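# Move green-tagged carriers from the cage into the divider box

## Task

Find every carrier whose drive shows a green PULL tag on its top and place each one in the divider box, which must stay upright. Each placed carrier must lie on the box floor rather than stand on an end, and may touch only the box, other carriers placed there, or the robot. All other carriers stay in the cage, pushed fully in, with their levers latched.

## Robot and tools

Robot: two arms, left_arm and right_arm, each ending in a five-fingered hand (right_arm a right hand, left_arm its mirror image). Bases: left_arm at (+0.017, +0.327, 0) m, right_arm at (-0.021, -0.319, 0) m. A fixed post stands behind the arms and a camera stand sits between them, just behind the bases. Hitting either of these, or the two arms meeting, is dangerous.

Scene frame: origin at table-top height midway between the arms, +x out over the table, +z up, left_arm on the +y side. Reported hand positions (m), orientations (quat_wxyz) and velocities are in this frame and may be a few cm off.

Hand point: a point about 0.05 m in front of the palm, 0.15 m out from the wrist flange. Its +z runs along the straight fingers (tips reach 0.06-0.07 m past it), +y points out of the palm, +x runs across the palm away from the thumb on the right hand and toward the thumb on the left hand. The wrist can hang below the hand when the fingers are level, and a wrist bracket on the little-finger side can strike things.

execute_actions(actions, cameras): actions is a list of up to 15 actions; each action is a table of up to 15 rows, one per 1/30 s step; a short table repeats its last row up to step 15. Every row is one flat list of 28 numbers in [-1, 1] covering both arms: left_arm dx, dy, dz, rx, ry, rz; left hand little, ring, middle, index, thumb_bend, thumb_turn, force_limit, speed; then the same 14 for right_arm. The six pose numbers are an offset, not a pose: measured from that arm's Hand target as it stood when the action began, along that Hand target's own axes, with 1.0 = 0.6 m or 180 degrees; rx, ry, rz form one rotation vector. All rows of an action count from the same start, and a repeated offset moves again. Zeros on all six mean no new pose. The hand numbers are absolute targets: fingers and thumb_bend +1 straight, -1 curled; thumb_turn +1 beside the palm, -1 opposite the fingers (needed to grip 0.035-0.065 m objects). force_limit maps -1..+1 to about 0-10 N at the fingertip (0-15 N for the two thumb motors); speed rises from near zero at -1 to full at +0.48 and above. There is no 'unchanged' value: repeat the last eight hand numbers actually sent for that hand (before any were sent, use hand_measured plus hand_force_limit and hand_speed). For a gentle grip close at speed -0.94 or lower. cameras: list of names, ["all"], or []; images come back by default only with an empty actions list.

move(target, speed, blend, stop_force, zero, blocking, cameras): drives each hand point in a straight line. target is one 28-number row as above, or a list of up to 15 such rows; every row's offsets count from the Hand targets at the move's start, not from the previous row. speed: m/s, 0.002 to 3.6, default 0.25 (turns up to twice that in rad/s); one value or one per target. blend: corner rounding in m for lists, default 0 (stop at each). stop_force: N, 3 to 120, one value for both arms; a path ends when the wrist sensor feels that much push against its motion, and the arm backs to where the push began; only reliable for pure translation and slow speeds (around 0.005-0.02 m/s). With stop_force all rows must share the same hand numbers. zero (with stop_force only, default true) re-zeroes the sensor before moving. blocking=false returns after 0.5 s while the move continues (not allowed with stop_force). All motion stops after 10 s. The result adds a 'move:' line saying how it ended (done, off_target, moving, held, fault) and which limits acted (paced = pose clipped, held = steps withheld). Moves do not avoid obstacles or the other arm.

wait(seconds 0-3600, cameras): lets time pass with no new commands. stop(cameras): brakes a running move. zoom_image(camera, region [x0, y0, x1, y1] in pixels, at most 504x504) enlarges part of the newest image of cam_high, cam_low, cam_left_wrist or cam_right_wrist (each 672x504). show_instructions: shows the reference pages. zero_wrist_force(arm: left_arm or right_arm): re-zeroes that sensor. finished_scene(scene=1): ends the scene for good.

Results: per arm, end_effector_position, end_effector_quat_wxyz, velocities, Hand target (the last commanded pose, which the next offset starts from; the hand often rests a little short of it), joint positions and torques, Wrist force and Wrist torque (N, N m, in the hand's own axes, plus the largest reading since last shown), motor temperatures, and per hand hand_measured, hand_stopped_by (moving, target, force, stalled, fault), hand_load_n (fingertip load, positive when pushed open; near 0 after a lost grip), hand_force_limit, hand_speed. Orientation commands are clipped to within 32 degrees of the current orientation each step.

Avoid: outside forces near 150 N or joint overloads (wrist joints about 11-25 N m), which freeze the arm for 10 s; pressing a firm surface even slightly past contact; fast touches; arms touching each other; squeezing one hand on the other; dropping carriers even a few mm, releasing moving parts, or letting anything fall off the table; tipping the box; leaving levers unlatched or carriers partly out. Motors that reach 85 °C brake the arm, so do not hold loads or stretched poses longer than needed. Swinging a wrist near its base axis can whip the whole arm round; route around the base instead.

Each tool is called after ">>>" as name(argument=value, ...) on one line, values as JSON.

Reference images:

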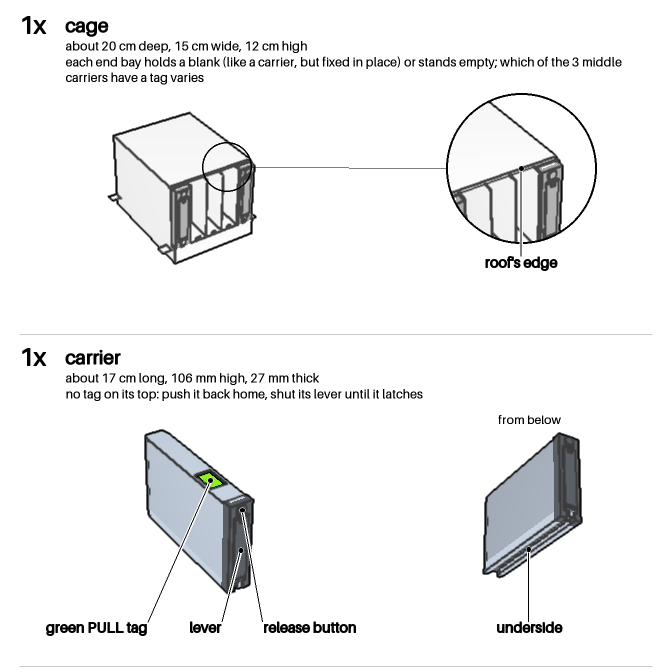

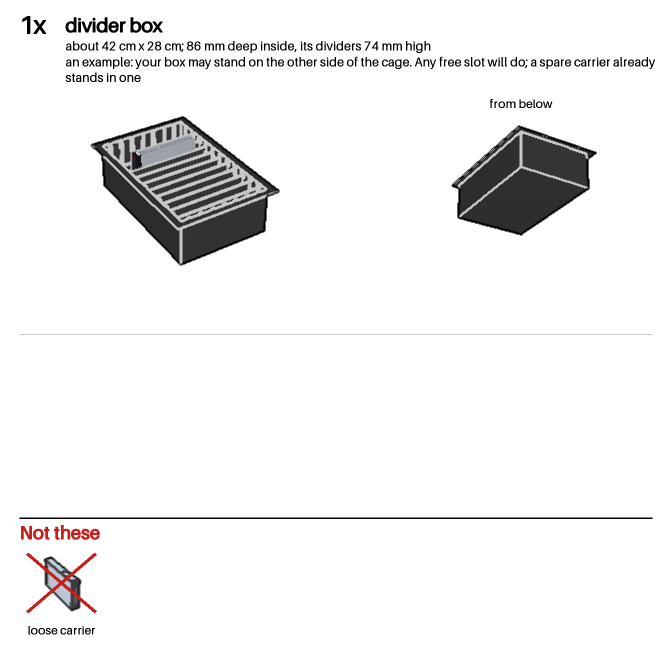

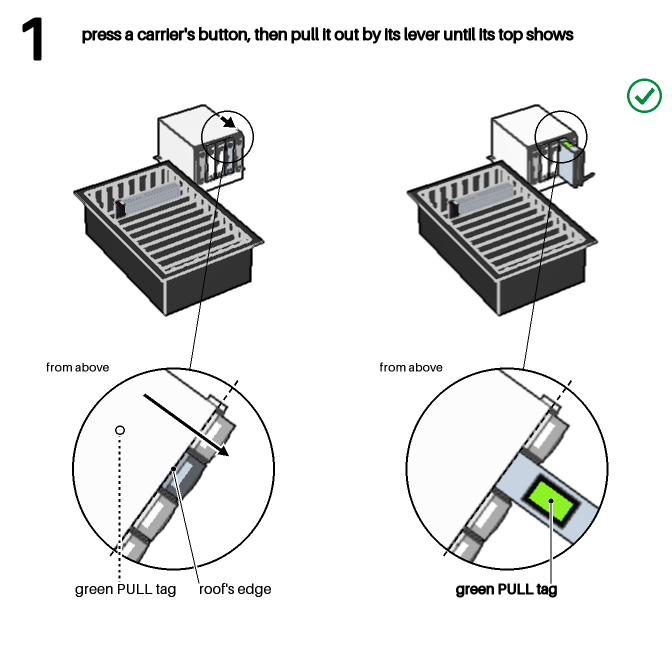

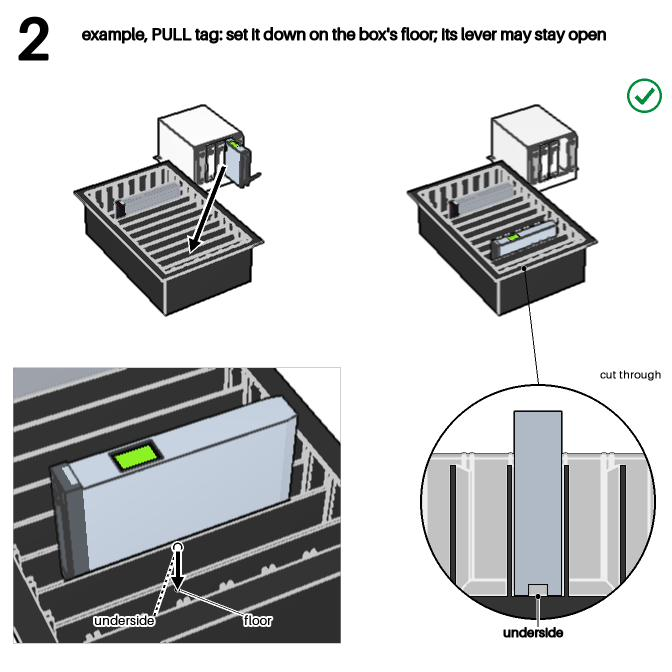

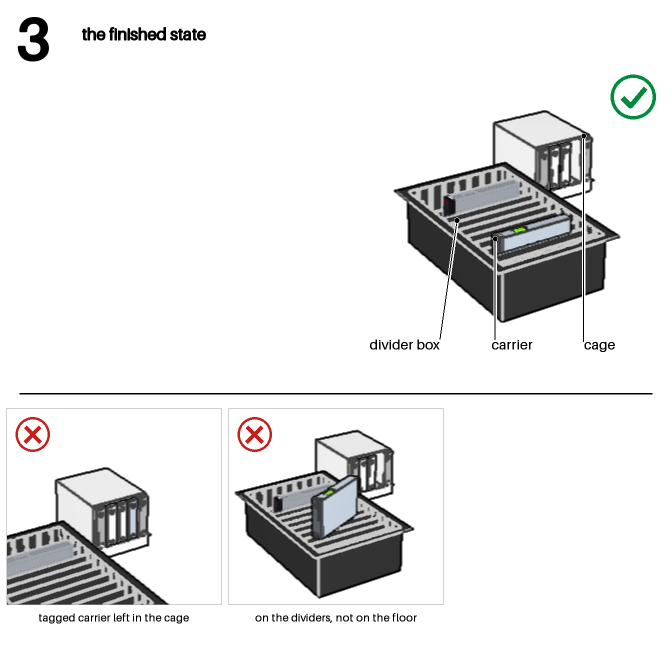

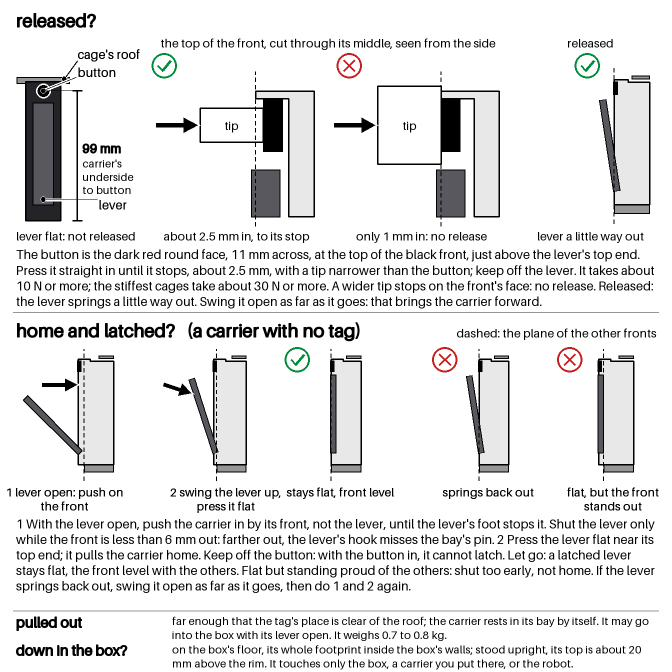

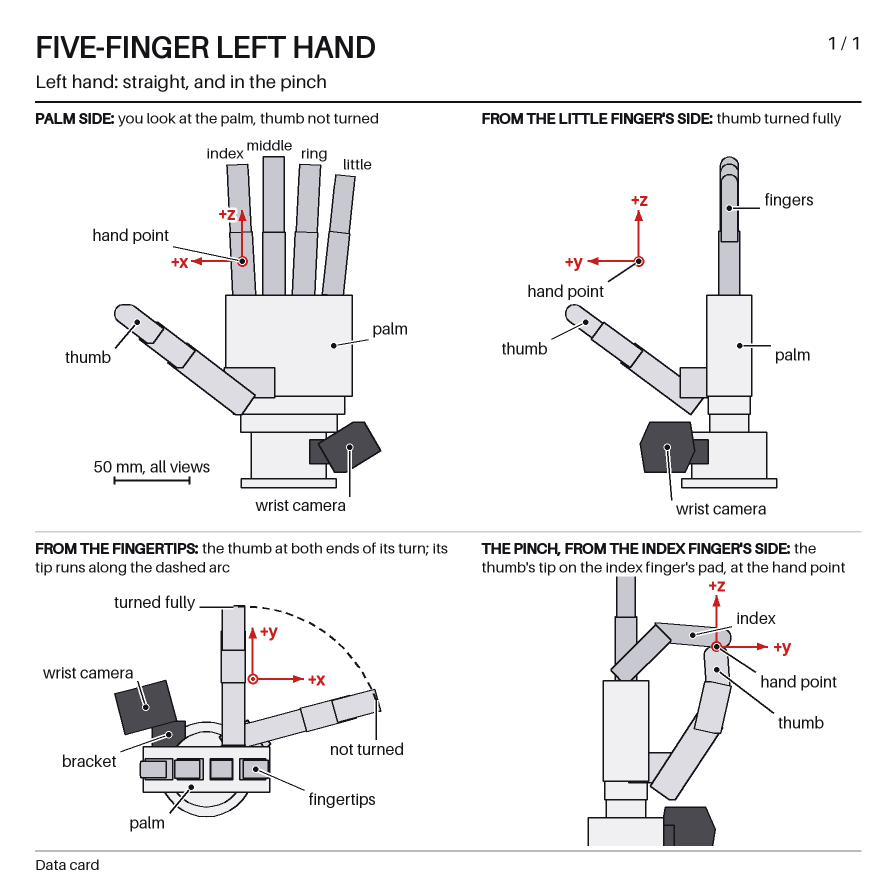

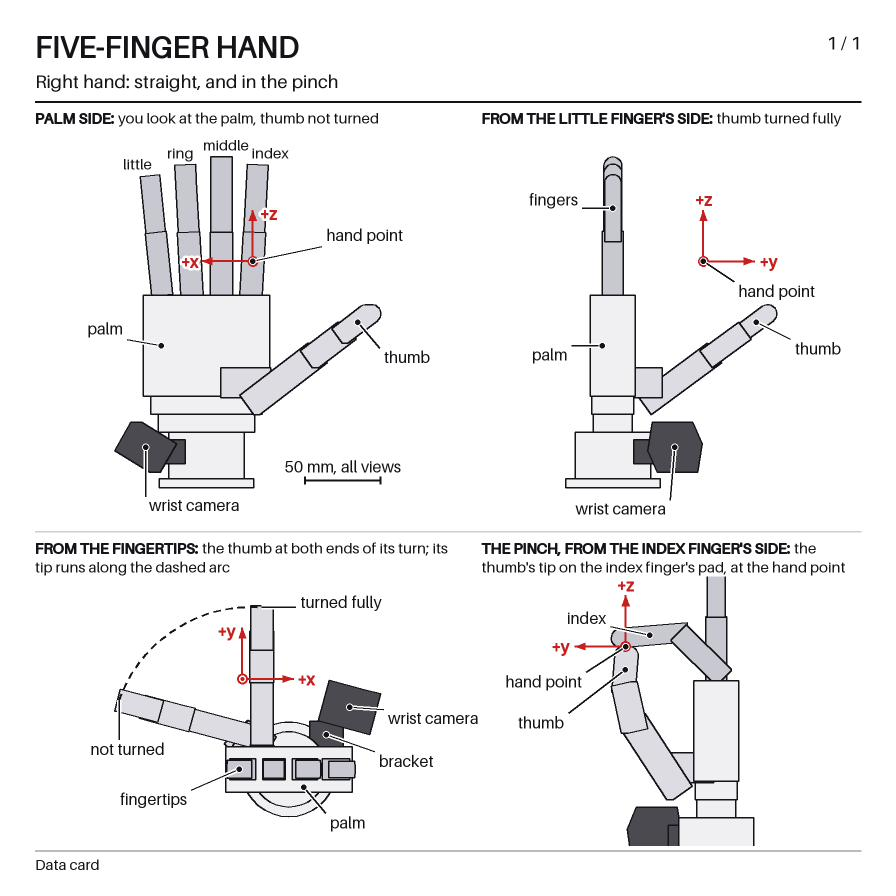

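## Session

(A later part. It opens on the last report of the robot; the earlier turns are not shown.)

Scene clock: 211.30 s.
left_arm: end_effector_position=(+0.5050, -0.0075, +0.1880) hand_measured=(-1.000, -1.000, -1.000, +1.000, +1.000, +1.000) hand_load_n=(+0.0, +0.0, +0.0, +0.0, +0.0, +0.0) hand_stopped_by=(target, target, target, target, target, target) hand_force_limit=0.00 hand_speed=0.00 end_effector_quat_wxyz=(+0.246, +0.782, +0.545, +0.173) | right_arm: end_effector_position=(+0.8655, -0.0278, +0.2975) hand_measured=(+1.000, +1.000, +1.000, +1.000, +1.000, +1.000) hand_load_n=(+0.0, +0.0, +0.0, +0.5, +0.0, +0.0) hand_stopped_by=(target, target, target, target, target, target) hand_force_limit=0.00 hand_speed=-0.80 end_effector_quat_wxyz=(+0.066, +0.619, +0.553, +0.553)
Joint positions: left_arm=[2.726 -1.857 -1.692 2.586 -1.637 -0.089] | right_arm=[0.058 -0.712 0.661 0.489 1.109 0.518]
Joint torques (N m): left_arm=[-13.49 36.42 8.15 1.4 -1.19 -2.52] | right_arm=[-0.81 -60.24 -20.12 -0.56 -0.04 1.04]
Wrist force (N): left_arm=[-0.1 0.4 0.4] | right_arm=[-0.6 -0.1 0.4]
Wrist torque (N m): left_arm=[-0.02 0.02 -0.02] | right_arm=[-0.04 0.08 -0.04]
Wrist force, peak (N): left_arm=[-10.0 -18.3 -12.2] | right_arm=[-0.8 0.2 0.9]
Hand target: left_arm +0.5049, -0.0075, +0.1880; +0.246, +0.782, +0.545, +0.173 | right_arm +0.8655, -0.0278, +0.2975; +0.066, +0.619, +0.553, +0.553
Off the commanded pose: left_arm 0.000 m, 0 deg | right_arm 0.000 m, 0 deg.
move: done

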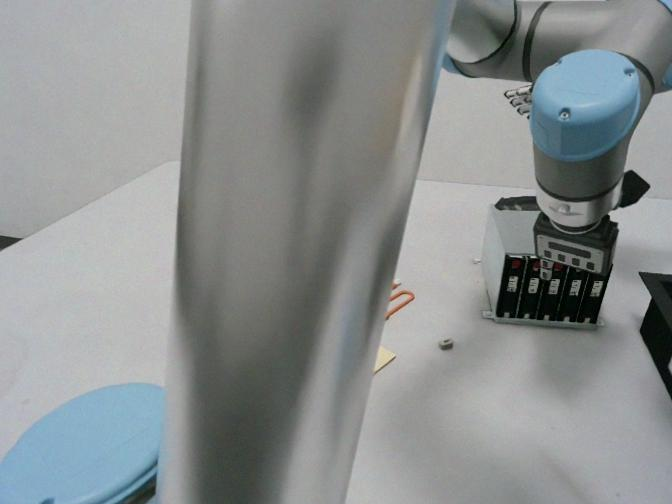

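>>> move(target=[0.0128,-0.0145,-0.0212,-0.0554,-0.0358,0.0427,-1,-1,-1,1,1,1,0,0, 0,0,0,0,0,0,1,1,1,1,1,1,0,-0.8], speed=0.1, cameras=["cam_low","cam_high"])

>>> zoom_image(camera="cam_low", region=[525, 250, 575, 300])

>>> zoom_image(camera="cam_high", region=[325, 225, 375, 275])

Scene clock: 222.53 s.
left_arm: end_effector_position=(+0.4940, +0.0047, +0.1935) hand_measured=(-1.000, -1.000, -1.000, +1.000, +1.000, +1.000) hand_load_n=(+0.0, +0.0, +0.0, +0.0, +0.0, +0.0) hand_stopped_by=(target, target, target, target, target, target) hand_force_limit=0.00 hand_speed=0.00 end_effector_quat_wxyz=(+0.331, +0.801, +0.460, +0.192) | right_arm: end_effector_position=(+0.8655, -0.0278, +0.2975) hand_measured=(+1.000, +1.000, +1.000, +1.000, +1.000, +1.000) hand_load_n=(+0.0, +0.0, +0.0, +0.0, -0.5, +0.0) hand_stopped_by=(target, target, target, target, target, target) hand_force_limit=0.00 hand_speed=-0.80 end_effector_quat_wxyz=(+0.066, +0.619, +0.553, +0.553)
Joint positions: left_arm=[2.846 -1.718 -1.917 2.84 -1.444 0.133] | right_arm=[0.058 -0.712 0.661 0.489 1.109 0.518]
Joint torques (N m): left_arm=[13.71 29.61 6.93 1.76 1.98 2.39] | right_arm=[-0.96 -59.93 -20.44 -0.54 -0.01 1.17]
Wrist force (N): left_arm=[-0.4 -0.2 0.3] | right_arm=[-0.5 0.2 0.7]
Wrist torque (N m): left_arm=[-0.04 0.09 -0.11] | right_arm=[-0.01 0.06 -0.03]
Wrist force, peak (N): left_arm=[-0.3 0.3 0.8] | right_arm=[-0.8 0.2 0.9]
Hand target: left_arm +0.4940, +0.0047, +0.1935; +0.331, +0.801, +0.460, +0.192 | right_arm +0.8655, -0.0278, +0.2975; +0.066, +0.619, +0.553, +0.553
Off the commanded pose: left_arm 0.000 m, 0 deg | right_arm 0.000 m, 0 deg.
move: done
Images, in order (width x height): cam_high 672x504, cam_low 672x504.

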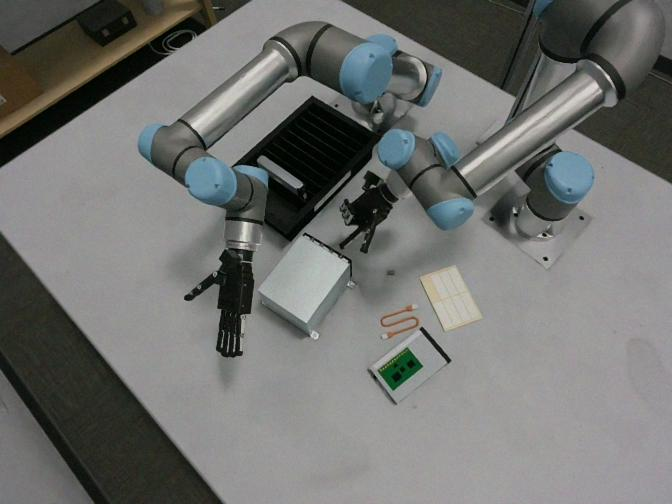

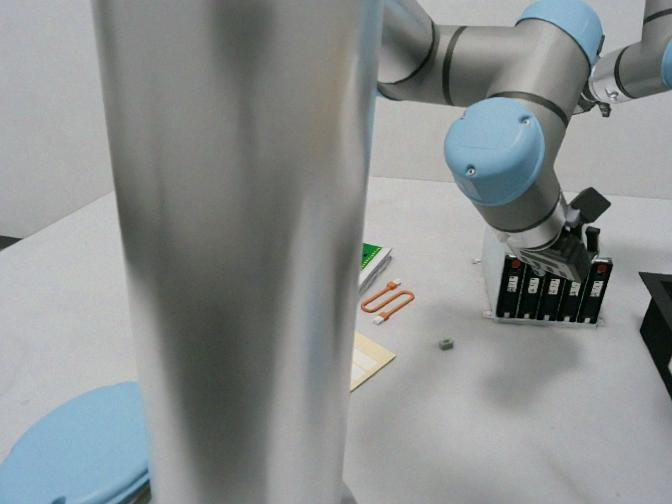

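Scaled by 10.080 from the camera's image (finer frame: 960x720).

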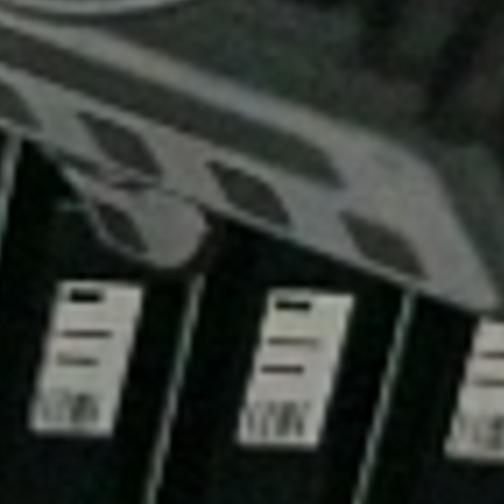

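Scaled by 10.080 from the camera's image (finer frame: 960x720).

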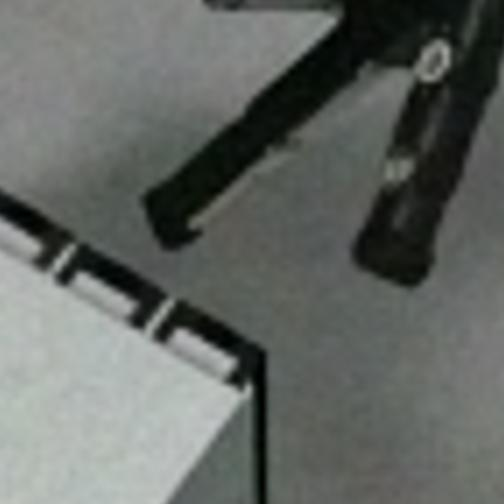

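>>> move(target=[0.0213,0.0182,0.0182,0,0,0,-1,-1,-1,1,1,1,0,0, 0,0,0,0,0,0,1,1,1,1,1,1,0,-0.8], speed=0.01, stop_force=5, cameras=["cam_low","cam_high"])

>>> zoom_image(camera="cam_low", region=[525, 250, 575, 300])

>>> zoom_image(camera="cam_high", region=[325, 225, 375, 275])

Scene clock: 230.57 s.
left_arm: end_effector_position=(+0.5065, +0.0067, +0.1935) hand_measured=(-1.000, -1.000, -1.000, +1.000, +1.000, +1.000) hand_load_n=(+0.0, +0.0, +0.0, +0.0, +0.0, +0.0) hand_stopped_by=(target, target, target, target, target, target) hand_force_limit=0.00 hand_speed=0.00 end_effector_quat_wxyz=(+0.331, +0.801, +0.460, +0.192) | right_arm: end_effector_position=(+0.8655, -0.0278, +0.2975) hand_measured=(+1.000, +1.000, +1.000, +1.000, +1.000, +1.000) hand_load_n=(+0.0, +0.0, +0.0, +0.0, +0.0, +0.0) hand_stopped_by=(target, target, target, target, target, target) hand_force_limit=0.00 hand_speed=-0.80 end_effector_quat_wxyz=(+0.066, +0.619, +0.553, +0.553)
Joint positions: left_arm=[2.864 -1.737 -1.894 2.835 -1.431 0.146] | right_arm=[0.058 -0.712 0.661 0.489 1.109 0.518]
Joint torques (N m): left_arm=[-11.74 30.85 8.61 2.91 -1.5 -2.47] | right_arm=[-1.24 -60.39 -20.5 -0.61 0.03 1.08]
Wrist force (N): left_arm=[-3.5 -2.8 -2.9] | right_arm=[-0.6 -0.1 0.6]
Wrist torque (N m): left_arm=[0.14 0.02 -0.28] | right_arm=[-0.05 0.08 -0.04]
Wrist force, peak (N): left_arm=[-5.0 -4.7 -4.7] | right_arm=[-0.8 -0.2 0.8]
Hand target: left_arm +0.5065, +0.0067, +0.1935; +0.331, +0.801, +0.460, +0.192 (not the last commanded pose) | right_arm +0.8655, -0.0278, +0.2975; +0.066, +0.619, +0.553, +0.553
Off the commanded pose: left_arm 0.007 m, 0 deg | right_arm 0.000 m, 0 deg.
move: contact (left_arm)
Images, in order (width x height): cam_high 672x504, cam_low 672x504.

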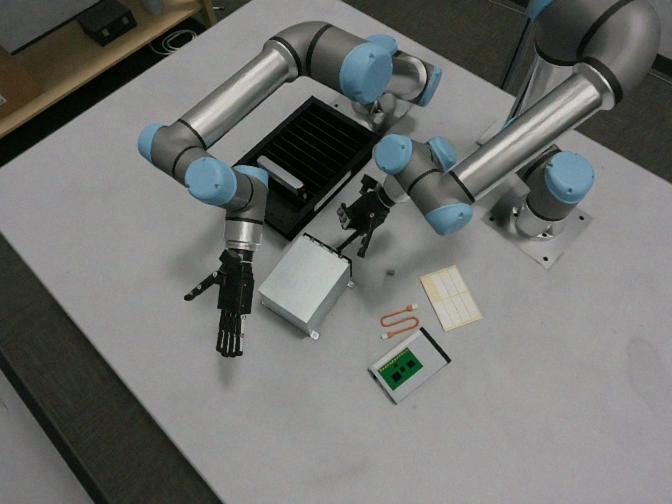

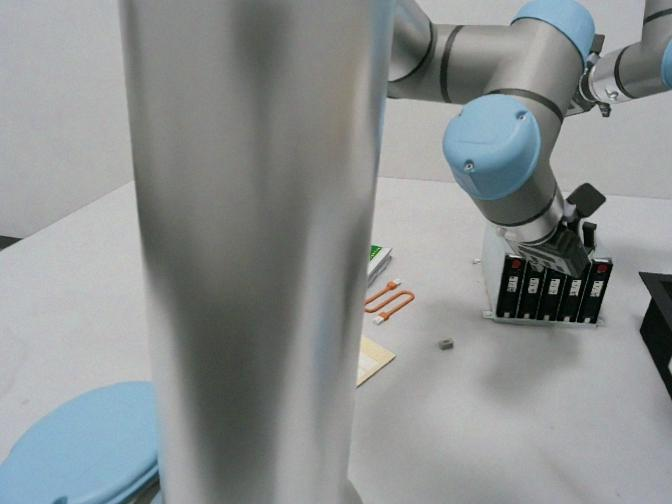

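Scaled by 10.080 from the camera's image (finer frame: 960x720).

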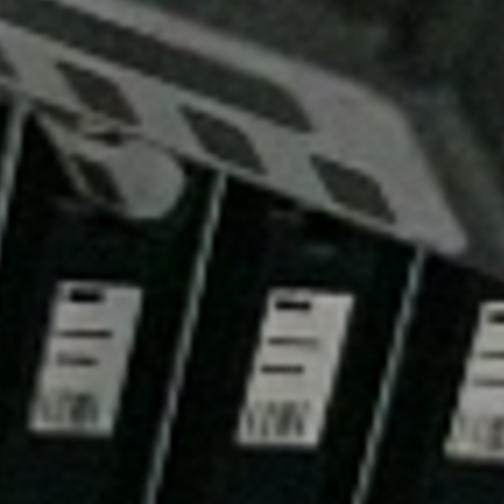

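Scaled by 10.080 from the camera's image (finer frame: 960x720).

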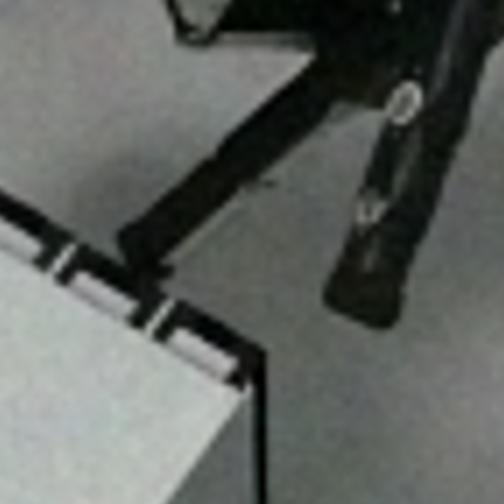

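>>> move(target=[0.0107,0.0091,0.0091,0,0,0,-1,-1,-1,1,1,1,0,0, 0,0,0,0,0,0,1,1,1,1,1,1,0,-0.8], speed=0.005, stop_force=15, zero=false)

>>> move(target=[0.0107,0.0091,0.0091,0,0,0,-1,-1,-1,1,1,1,0,0, 0,0,0,0,0,0,1,1,1,1,1,1,0,-0.8], speed=0.005, stop_force=25, zero=false, cameras=["cam_low","cam_high"])

>>> zoom_image(camera="cam_low", region=[500, 250, 570, 330])

>>> zoom_image(camera="cam_high", region=[325, 225, 375, 275])

Scene clock: 234.77 s.
left_arm: end_effector_position=(+0.5095, +0.0072, +0.1935) hand_measured=(-1.000, -1.000, -1.000, +1.000, +1.000, +1.000) hand_load_n=(+0.0, +0.0, +0.0, +0.0, +0.0, +0.0) hand_stopped_by=(target, target, target, target, target, target) hand_force_limit=0.00 hand_speed=0.00 end_effector_quat_wxyz=(+0.331, +0.801, +0.460, +0.192) | right_arm: end_effector_position=(+0.8655, -0.0278, +0.2975) hand_measured=(+1.000, +1.000, +1.000, +1.000, +1.000, +1.000) hand_load_n=(+0.0, +0.0, +0.0, +0.0, +0.0, +0.0) hand_stopped_by=(target, target, target, target, target, target) hand_force_limit=0.00 hand_speed=-0.80 end_effector_quat_wxyz=(+0.066, +0.619, +0.553, +0.553)
Joint positions: left_arm=[2.868 -1.742 -1.888 2.834 -1.428 0.149] | right_arm=[0.058 -0.712 0.661 0.489 1.109 0.518]
Joint torques (N m): left_arm=[-9.11 30.59 11.04 4.72 -2.42 -2.23] | right_arm=[-1.24 -59.9 -20.44 -0.64 0.09 1.15]
Wrist force (N): left_arm=[-8.3 -6.9 -8.9] | right_arm=[-0.4 0.0 0.8]
Wrist torque (N m): left_arm=[0.47 -0.12 -0.56] | right_arm=[-0.04 0.04 -0.03]
Wrist force, peak (N): left_arm=[-9.7 -8.1 -9.8] | right_arm=[-0.9 0.3 0.7]
Hand target: left_arm +0.5095, +0.0072, +0.1935; +0.331, +0.801, +0.460, +0.192 (not the last commanded pose) | right_arm +0.8655, -0.0278, +0.2975; +0.066, +0.619, +0.553, +0.553
Off the commanded pose: left_arm 0.007 m, 0 deg | right_arm 0.000 m, 0 deg.
move: contact (left_arm)

Scene clock: 236.17 s.
left_arm: end_effector_position=(+0.5105, +0.0073, +0.1934) hand_measured=(-1.000, -1.000, -1.000, +1.000, +1.000, +1.000) hand_load_n=(+0.0, +0.0, +0.0, +0.5, +0.0, +0.0) hand_stopped_by=(target, target, target, target, target, target) hand_force_limit=0.00 hand_speed=0.00 end_effector_quat_wxyz=(+0.331, +0.801, +0.460, +0.192) | right_arm: end_effector_position=(+0.8655, -0.0278, +0.2975) hand_measured=(+1.000, +1.000, +1.000, +1.000, +1.000, +1.000) hand_load_n=(+0.0, +0.0, +0.0, +0.0, +0.0, +0.0) hand_stopped_by=(target, target, target, target, target, target) hand_force_limit=0.00 hand_speed=-0.80 end_effector_quat_wxyz=(+0.066, +0.619, +0.553, +0.553)
Joint positions: left_arm=[2.869 -1.744 -1.886 2.833 -1.427 0.15] | right_arm=[0.058 -0.712 0.661 0.489 1.109 0.518]
Joint torques (N m): left_arm=[-5.38 29.05 13.82 6.82 -3.81 -2.27] | right_arm=[-1.17 -60.03 -20.4 -0.63 0.07 1.02]
Wrist force (N): left_arm=[-14.7 -10.9 -16.4] | right_arm=[-0.4 0.2 0.6]
Wrist torque (N m): left_arm=[0.96 -0.38 -0.92] | right_arm=[-0.01 0.04 -0.02]
Wrist force, peak (N): left_arm=[-16.7 -12.2 -19.0] | right_arm=[-0.7 0.1 0.8]
Hand target: left_arm +0.5105, +0.0073, +0.1934; +0.331, +0.801, +0.460, +0.192 (not the last commanded pose) | right_arm +0.8655, -0.0278, +0.2975; +0.066, +0.619, +0.553, +0.553
Off the commanded pose: left_arm 0.009 m, 0 deg | right_arm 0.000 m, 0 deg.
move: contact (left_arm)
Images, in order (width x height): cam_high 672x504, cam_low 672x504.

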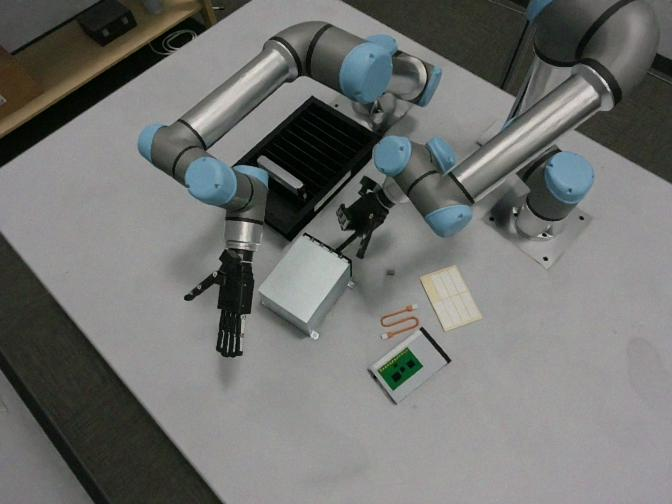

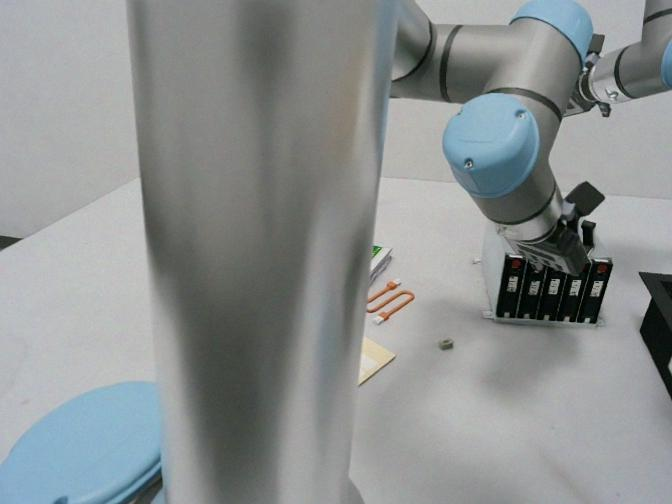

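Scaled by 6.300 from the camera's image (finer frame: 960x720).

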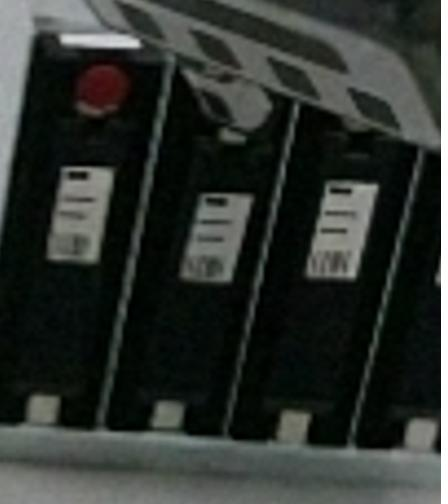

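Scaled by 10.080 from the camera's image (finer frame: 960x720).

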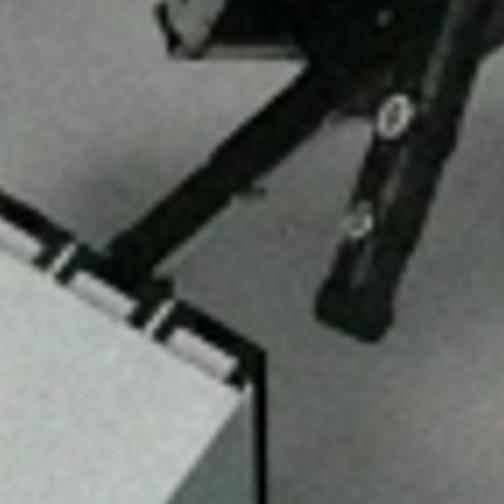

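>>> move(target=[-0.0366,-0.0317,-0.0317,0,0,0,-1,-1,-1,1,1,1,0,0, 0,0,0,0,0,0,1,1,1,1,1,1,0,-0.8], speed=0.1, cameras=["cam_low","cam_high","cam_left_wrist"])

>>> zoom_image(camera="cam_low", region=[500, 250, 570, 330])

>>> zoom_image(camera="cam_high", region=[310, 210, 390, 290])

Scene clock: 239.07 s.
left_arm: end_effector_position=(+0.4763, +0.0019, +0.1934) hand_measured=(-1.000, -1.000, -1.000, +1.000, +1.000, +1.000) hand_load_n=(+0.0, +0.5, +0.0, +0.0, +0.0, +0.0) hand_stopped_by=(target, target, target, target, target, target) hand_force_limit=0.00 hand_speed=0.00 end_effector_quat_wxyz=(+0.331, +0.801, +0.460, +0.192) | right_arm: end_effector_position=(+0.8655, -0.0278, +0.2975) hand_measured=(+1.000, +1.000, +1.000, +1.000, +1.000, +1.000) hand_load_n=(+0.5, +0.0, +0.0, +0.0, +0.0, +0.0) hand_stopped_by=(target, target, target, target, target, target) hand_force_limit=0.00 hand_speed=-0.80 end_effector_quat_wxyz=(+0.066, +0.619, +0.553, +0.553)
Joint positions: left_arm=[2.82 -1.691 -1.948 2.847 -1.462 0.114] | right_arm=[0.058 -0.712 0.661 0.489 1.109 0.518]
Joint torques (N m): left_arm=[-13.01 31.41 6.62 1.7 -1.1 -2.61] | right_arm=[-0.61 -59.59 -20.88 -0.69 0.01 1.11]
Wrist force (N): left_arm=[-0.4 0.0 0.3] | right_arm=[-0.5 -0.3 0.7]
Wrist torque (N m): left_arm=[-0.02 0.10 -0.01] | right_arm=[-0.07 0.06 -0.05]
Wrist force, peak (N): left_arm=[-14.9 -11.0 -16.7] | right_arm=[-0.7 -0.1 0.9]
Hand target: left_arm +0.4762, +0.0019, +0.1934; +0.331, +0.801, +0.460, +0.192 | right_arm +0.8655, -0.0278, +0.2975; +0.066, +0.619, +0.553, +0.553
Off the commanded pose: left_arm 0.000 m, 0 deg | right_arm 0.000 m, 0 deg.
move: done
cam_left_wrist: T_world_to_cam=[[-0.42361, 0.59261, -0.68511, 0.33815], [0.23506, 0.80232, 0.54866, -0.22044], [0.87482, 0.07138, -0.47917, -0.21094]] pos_world=[0.37959, -0.00847, 0.25154]
Images, in order (width x height): cam_high 672x504, cam_low 672x504, cam_left_wrist 672x504.

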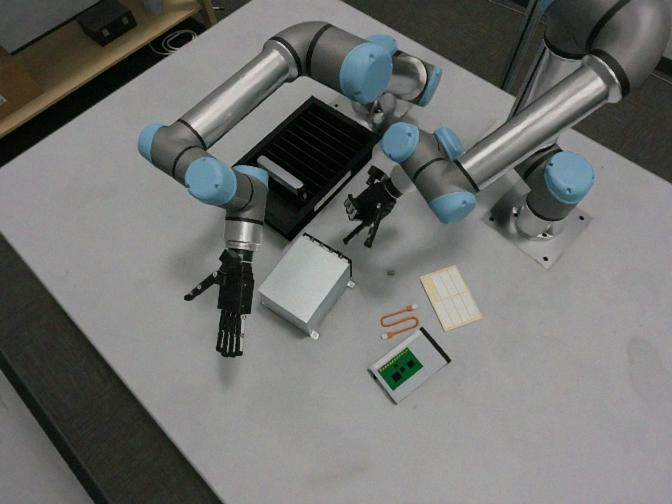

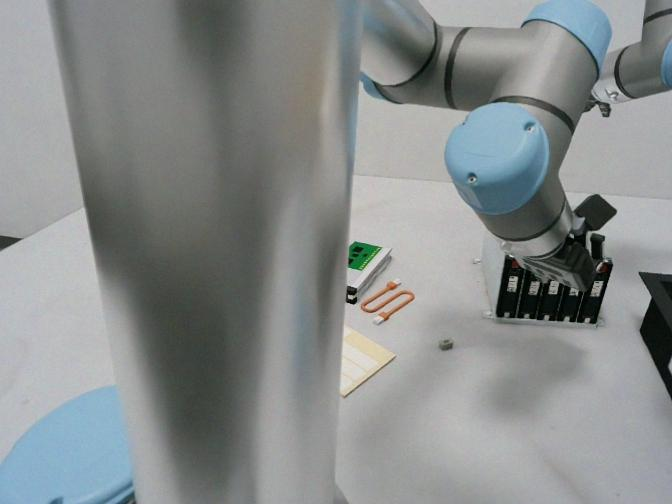

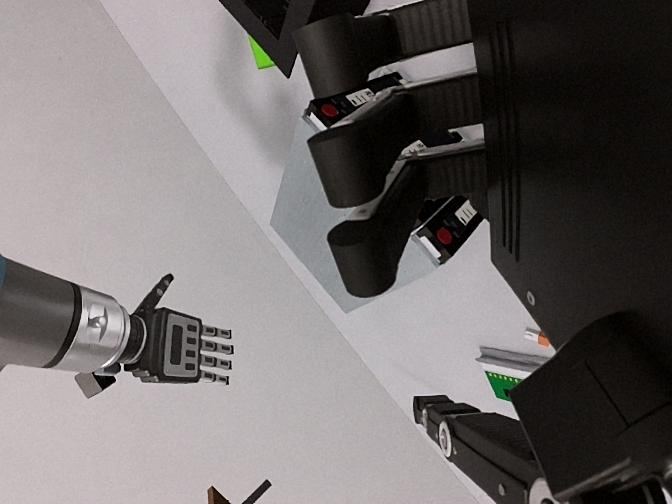

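Scaled by 6.300 from the camera's image (finer frame: 960x720).

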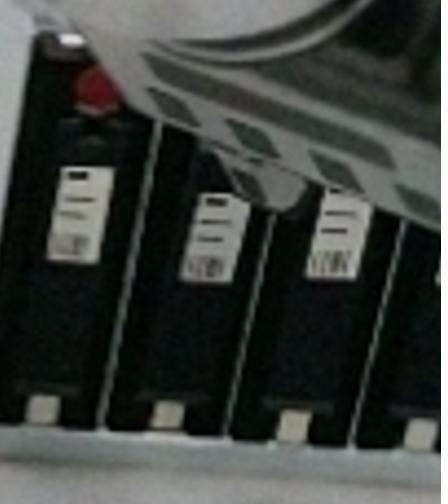

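Scaled by 6.300 from the camera's image (finer frame: 960x720).

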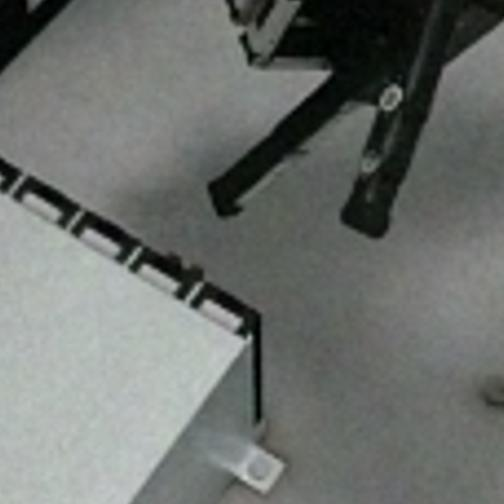

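>>> move(target=[-0.016,0.041,0.041,0,0,0,-1,-1,-1,1,1,1,0,0, 0,0,0,0,0,0,1,1,1,1,1,1,0,-0.8], speed=0.1)

>>> move(target=[0.0192,0.0163,0.0163,0,0,0,-1,-1,-1,1,1,1,0,0, 0,0,0,0,0,0,1,1,1,1,1,1,0,-0.8], speed=0.008, stop_force=24, cameras=["cam_low","cam_high"])

>>> zoom_image(camera="cam_low", region=[500, 250, 570, 330])

>>> zoom_image(camera="cam_high", region=[310, 210, 390, 290])

Scene clock: 260.20 s.
left_arm: end_effector_position=(+0.5014, -0.0239, +0.1933) hand_measured=(-1.000, -1.000, -1.000, +1.000, +1.000, +1.000) hand_load_n=(+0.0, +0.0, +0.0, +0.0, +0.0, +0.0) hand_stopped_by=(target, target, target, target, target, target) hand_force_limit=0.00 hand_speed=0.00 end_effector_quat_wxyz=(+0.331, +0.801, +0.460, +0.192) | right_arm: end_effector_position=(+0.8655, -0.0278, +0.2975) hand_measured=(+1.000, +1.000, +1.000, +1.000, +1.000, +1.000) hand_load_n=(+0.0, +0.0, +0.0, +0.0, +0.0, +0.0) hand_stopped_by=(target, target, target, target, target, target) hand_force_limit=0.00 hand_speed=-0.80 end_effector_quat_wxyz=(+0.066, +0.619, +0.553, +0.553)
Joint positions: left_arm=[2.778 -1.775 -1.847 2.832 -1.491 0.085] | right_arm=[0.058 -0.712 0.661 0.489 1.109 0.518]
Joint torques (N m): left_arm=[-13.14 19.06 25.82 -3.14 -1.08 -2.58] | right_arm=[-0.84 -59.87 -21.35 -0.68 0.02 1.1]
Wrist force (N): left_arm=[-0.5 0.1 0.4] | right_arm=[-0.8 -0.1 0.8]
Wrist torque (N m): left_arm=[-0.01 0.10 -0.05] | right_arm=[-0.05 0.10 -0.05]
Wrist force, peak (N): left_arm=[-0.7 0.6 0.8] | right_arm=[-0.8 -0.1 0.9]
Hand target: left_arm +0.5014, -0.0239, +0.1933; +0.331, +0.801, +0.460, +0.192 | right_arm +0.8655, -0.0278, +0.2975; +0.066, +0.619, +0.553, +0.553
Off the commanded pose: left_arm 0.000 m, 0 deg | right_arm 0.000 m, 0 deg.
move: done

Scene clock: 262.97 s.
left_arm: end_effector_position=(+0.5141, -0.0218, +0.1933) hand_measured=(-1.000, -1.000, -1.000, +1.000, +1.000, +1.000) hand_load_n=(+0.0, +0.5, +0.0, +0.5, +0.0, +0.0) hand_stopped_by=(target, target, target, target, target, target) hand_force_limit=0.00 hand_speed=0.00 end_effector_quat_wxyz=(+0.331, +0.801, +0.460, +0.192) | right_arm: end_effector_position=(+0.8655, -0.0278, +0.2975) hand_measured=(+1.000, +1.000, +1.000, +1.000, +1.000, +1.000) hand_load_n=(+0.0, +0.0, +0.0, +0.0, +0.0, +0.0) hand_stopped_by=(target, target, target, target, target, target) hand_force_limit=0.00 hand_speed=-0.80 end_effector_quat_wxyz=(+0.066, +0.619, +0.553, +0.553)
Joint positions: left_arm=[2.797 -1.793 -1.824 2.826 -1.478 0.098] | right_arm=[0.058 -0.712 0.661 0.489 1.109 0.518]
Joint torques (N m): left_arm=[-4.46 31.02 12.92 6.15 -3.79 -2.32] | right_arm=[-0.67 -59.89 -21.24 -0.64 0.02 1.03]
Wrist force (N): left_arm=[-14.6 -9.7 -14.8] | right_arm=[-0.5 0.0 0.7]
Wrist torque (N m): left_arm=[0.89 -0.37 -0.90] | right_arm=[-0.04 0.06 -0.03]
Wrist force, peak (N): left_arm=[-16.7 -11.9 -18.4] | right_arm=[-1.0 -0.3 0.9]
Hand target: left_arm +0.5141, -0.0218, +0.1933; +0.331, +0.802, +0.460, +0.192 (not the last commanded pose) | right_arm +0.8655, -0.0278, +0.2975; +0.066, +0.619, +0.553, +0.553
Off the commanded pose: left_arm 0.005 m, 0 deg | right_arm 0.000 m, 0 deg.
move: contact (left_arm)
Images, in order (width x height): cam_high 672x504, cam_low 672x504.

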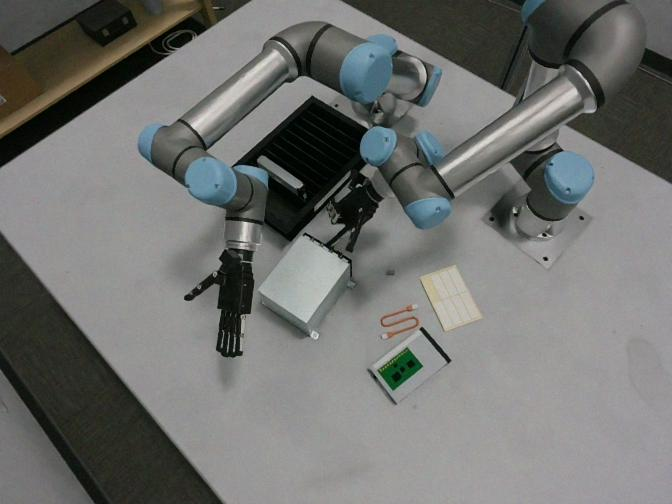

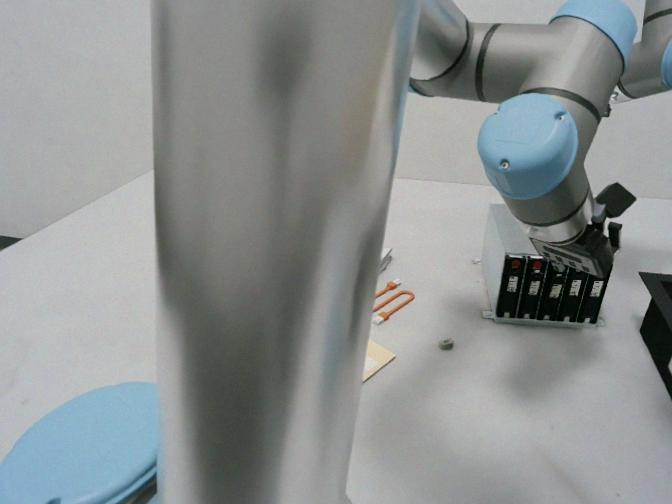

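Scaled by 6.300 from the camera's image (finer frame: 960x720).

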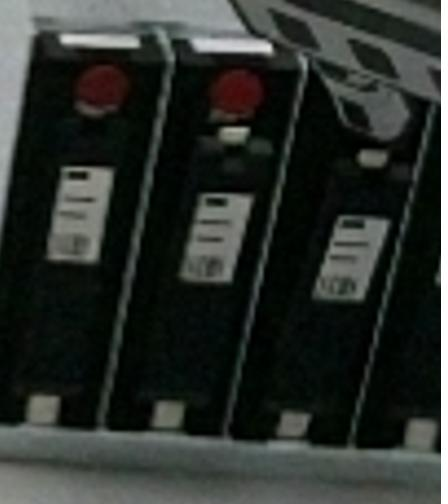

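Scaled by 6.300 from the camera's image (finer frame: 960x720).

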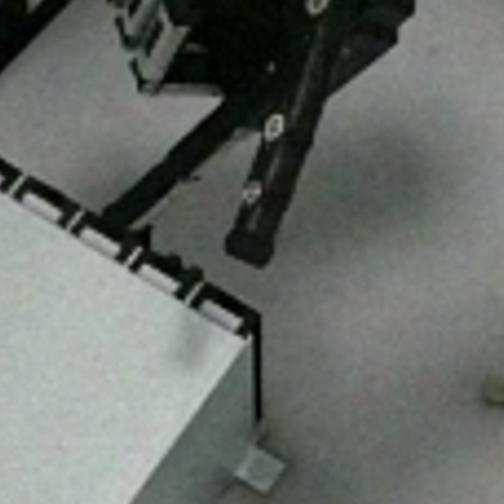

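>>> move(target=[[-0.015,-0.0127,-0.0127,0,0,0,-1,-1,-1,1,1,1,0,0, 0,0,0,0,0,0,1,1,1,1,1,1,0,-0.8],[-0.0524,0.0094,0.0094,0,0,0,-1,-1,-1,1,1,1,0,0, 0,0,0,0,0,0,1,1,1,1,1,1,0,-0.8]], speed=0.1, blend=0.003)

>>> move(target=[0.0213,0.0181,0.0181,0,0,0,-1,-1,-1,1,1,1,0,0, 0,0,0,0,0,0,1,1,1,1,1,1,0,-0.8], speed=0.008, stop_force=24, cameras=["cam_low","cam_high"])

>>> zoom_image(camera="cam_low", region=[520, 250, 610, 330])

>>> zoom_image(camera="cam_high", region=[290, 210, 370, 290])

Scene clock: 266.73 s.
left_arm: end_effector_position=(+0.5052, -0.0529, +0.1932) hand_measured=(-1.000, -1.000, -1.000, +1.000, +1.000, +1.000) hand_load_n=(+0.0, +0.0, +0.0, +0.0, -0.5, +0.0) hand_stopped_by=(target, target, target, target, target, target) hand_force_limit=0.00 hand_speed=0.00 end_effector_quat_wxyz=(+0.331, +0.801, +0.460, +0.192) | right_arm: end_effector_position=(+0.8655, -0.0278, +0.2975) hand_measured=(+1.000, +1.000, +1.000, +1.000, +1.000, +1.000) hand_load_n=(+0.0, +0.0, +0.0, +0.0, +0.0, +0.0) hand_stopped_by=(target, target, target, target, target, target) hand_force_limit=0.00 hand_speed=-0.80 end_effector_quat_wxyz=(+0.066, +0.619, +0.553, +0.553)
Joint positions: left_arm=[2.713 -1.827 -1.779 2.82 -1.537 0.038] | right_arm=[0.058 -0.712 0.661 0.489 1.109 0.518]
Joint torques (N m): left_arm=[-14.26 20.52 24.6 -3.06 -1.11 -2.61] | right_arm=[-0.97 -59.69 -21.21 -0.74 0.02 1.09]
Wrist force (N): left_arm=[-0.3 0.1 0.6] | right_arm=[-0.8 0.0 0.6]
Wrist torque (N m): left_arm=[-0.04 0.04 0.01] | right_arm=[-0.03 0.10 -0.05]
Wrist force, peak (N): left_arm=[-14.7 -10.1 -14.9] | right_arm=[-1.0 0.1 1.0]
Hand target: left_arm +0.5052, -0.0530, +0.1932; +0.331, +0.802, +0.460, +0.192 | right_arm +0.8655, -0.0278, +0.2975; +0.066, +0.619, +0.553, +0.553
Off the commanded pose: left_arm 0.000 m, 0 deg | right_arm 0.000 m, 0 deg.
move: done

Scene clock: 269.60 s.
left_arm: end_effector_position=(+0.5184, -0.0508, +0.1932) hand_measured=(-1.000, -1.000, -1.000, +1.000, +1.000, +1.000) hand_load_n=(+0.0, +0.0, +0.0, +0.5, +0.0, +0.0) hand_stopped_by=(target, target, target, target, target, target) hand_force_limit=0.00 hand_speed=0.00 end_effector_quat_wxyz=(+0.331, +0.802, +0.460, +0.192) | right_arm: end_effector_position=(+0.8655, -0.0278, +0.2975) hand_measured=(+1.000, +1.000, +1.000, +1.000, +1.000, +1.000) hand_load_n=(+0.0, +0.0, +0.0, +0.0, +0.0, +0.0) hand_stopped_by=(target, target, target, target, target, target) hand_force_limit=0.00 hand_speed=-0.80 end_effector_quat_wxyz=(+0.066, +0.619, +0.553, +0.553)
Joint positions: left_arm=[2.733 -1.845 -1.756 2.814 -1.523 0.053] | right_arm=[0.058 -0.712 0.661 0.489 1.109 0.518]
Joint torques (N m): left_arm=[-4.56 34.08 13.61 6.39 -3.98 -2.25] | right_arm=[-0.6 -59.91 -21.1 -0.77 0.09 1.08]
Wrist force (N): left_arm=[-14.1 -11.5 -15.2] | right_arm=[-0.5 0.0 0.5]
Wrist torque (N m): left_arm=[0.87 -0.44 -0.84] | right_arm=[-0.03 0.06 -0.04]
Wrist force, peak (N): left_arm=[-16.2 -13.9 -18.9] | right_arm=[-1.0 -0.2 0.9]
Hand target: left_arm +0.5184, -0.0508, +0.1932; +0.331, +0.802, +0.460, +0.192 (not the last commanded pose) | right_arm +0.8655, -0.0278, +0.2975; +0.066, +0.619, +0.553, +0.553
Off the commanded pose: left_arm 0.007 m, 0 deg | right_arm 0.000 m, 0 deg.
move: contact (left_arm)
Images, in order (width x height): cam_high 672x504, cam_low 672x504.

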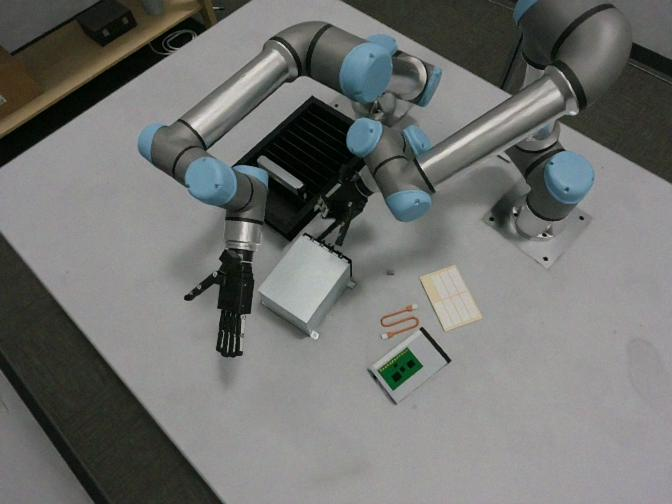

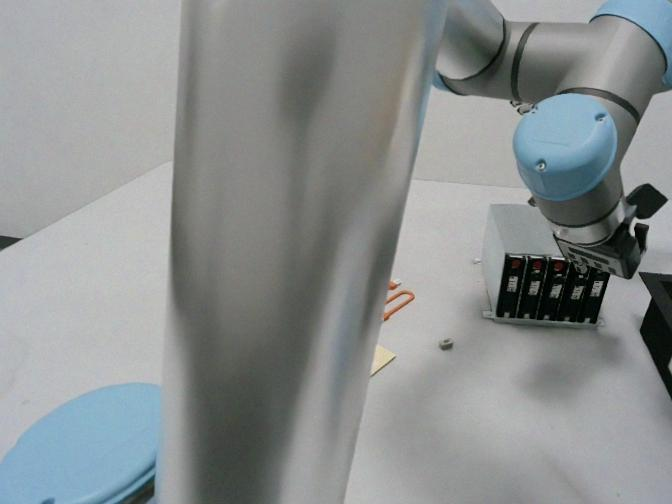

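Scaled by 5.600 from the camera's image (finer frame: 960x720).

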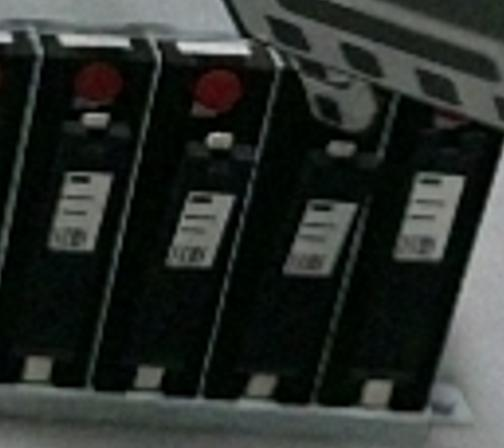

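Scaled by 6.300 from the camera's image (finer frame: 960x720).

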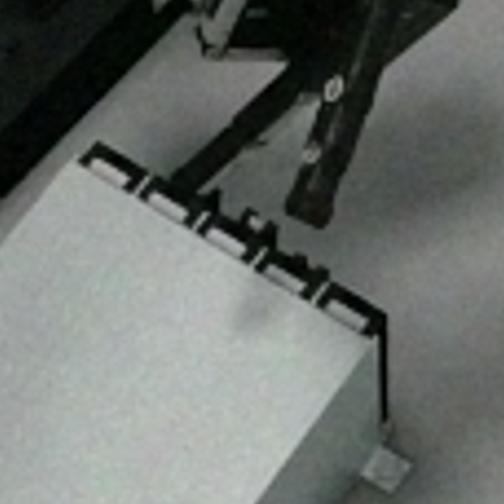

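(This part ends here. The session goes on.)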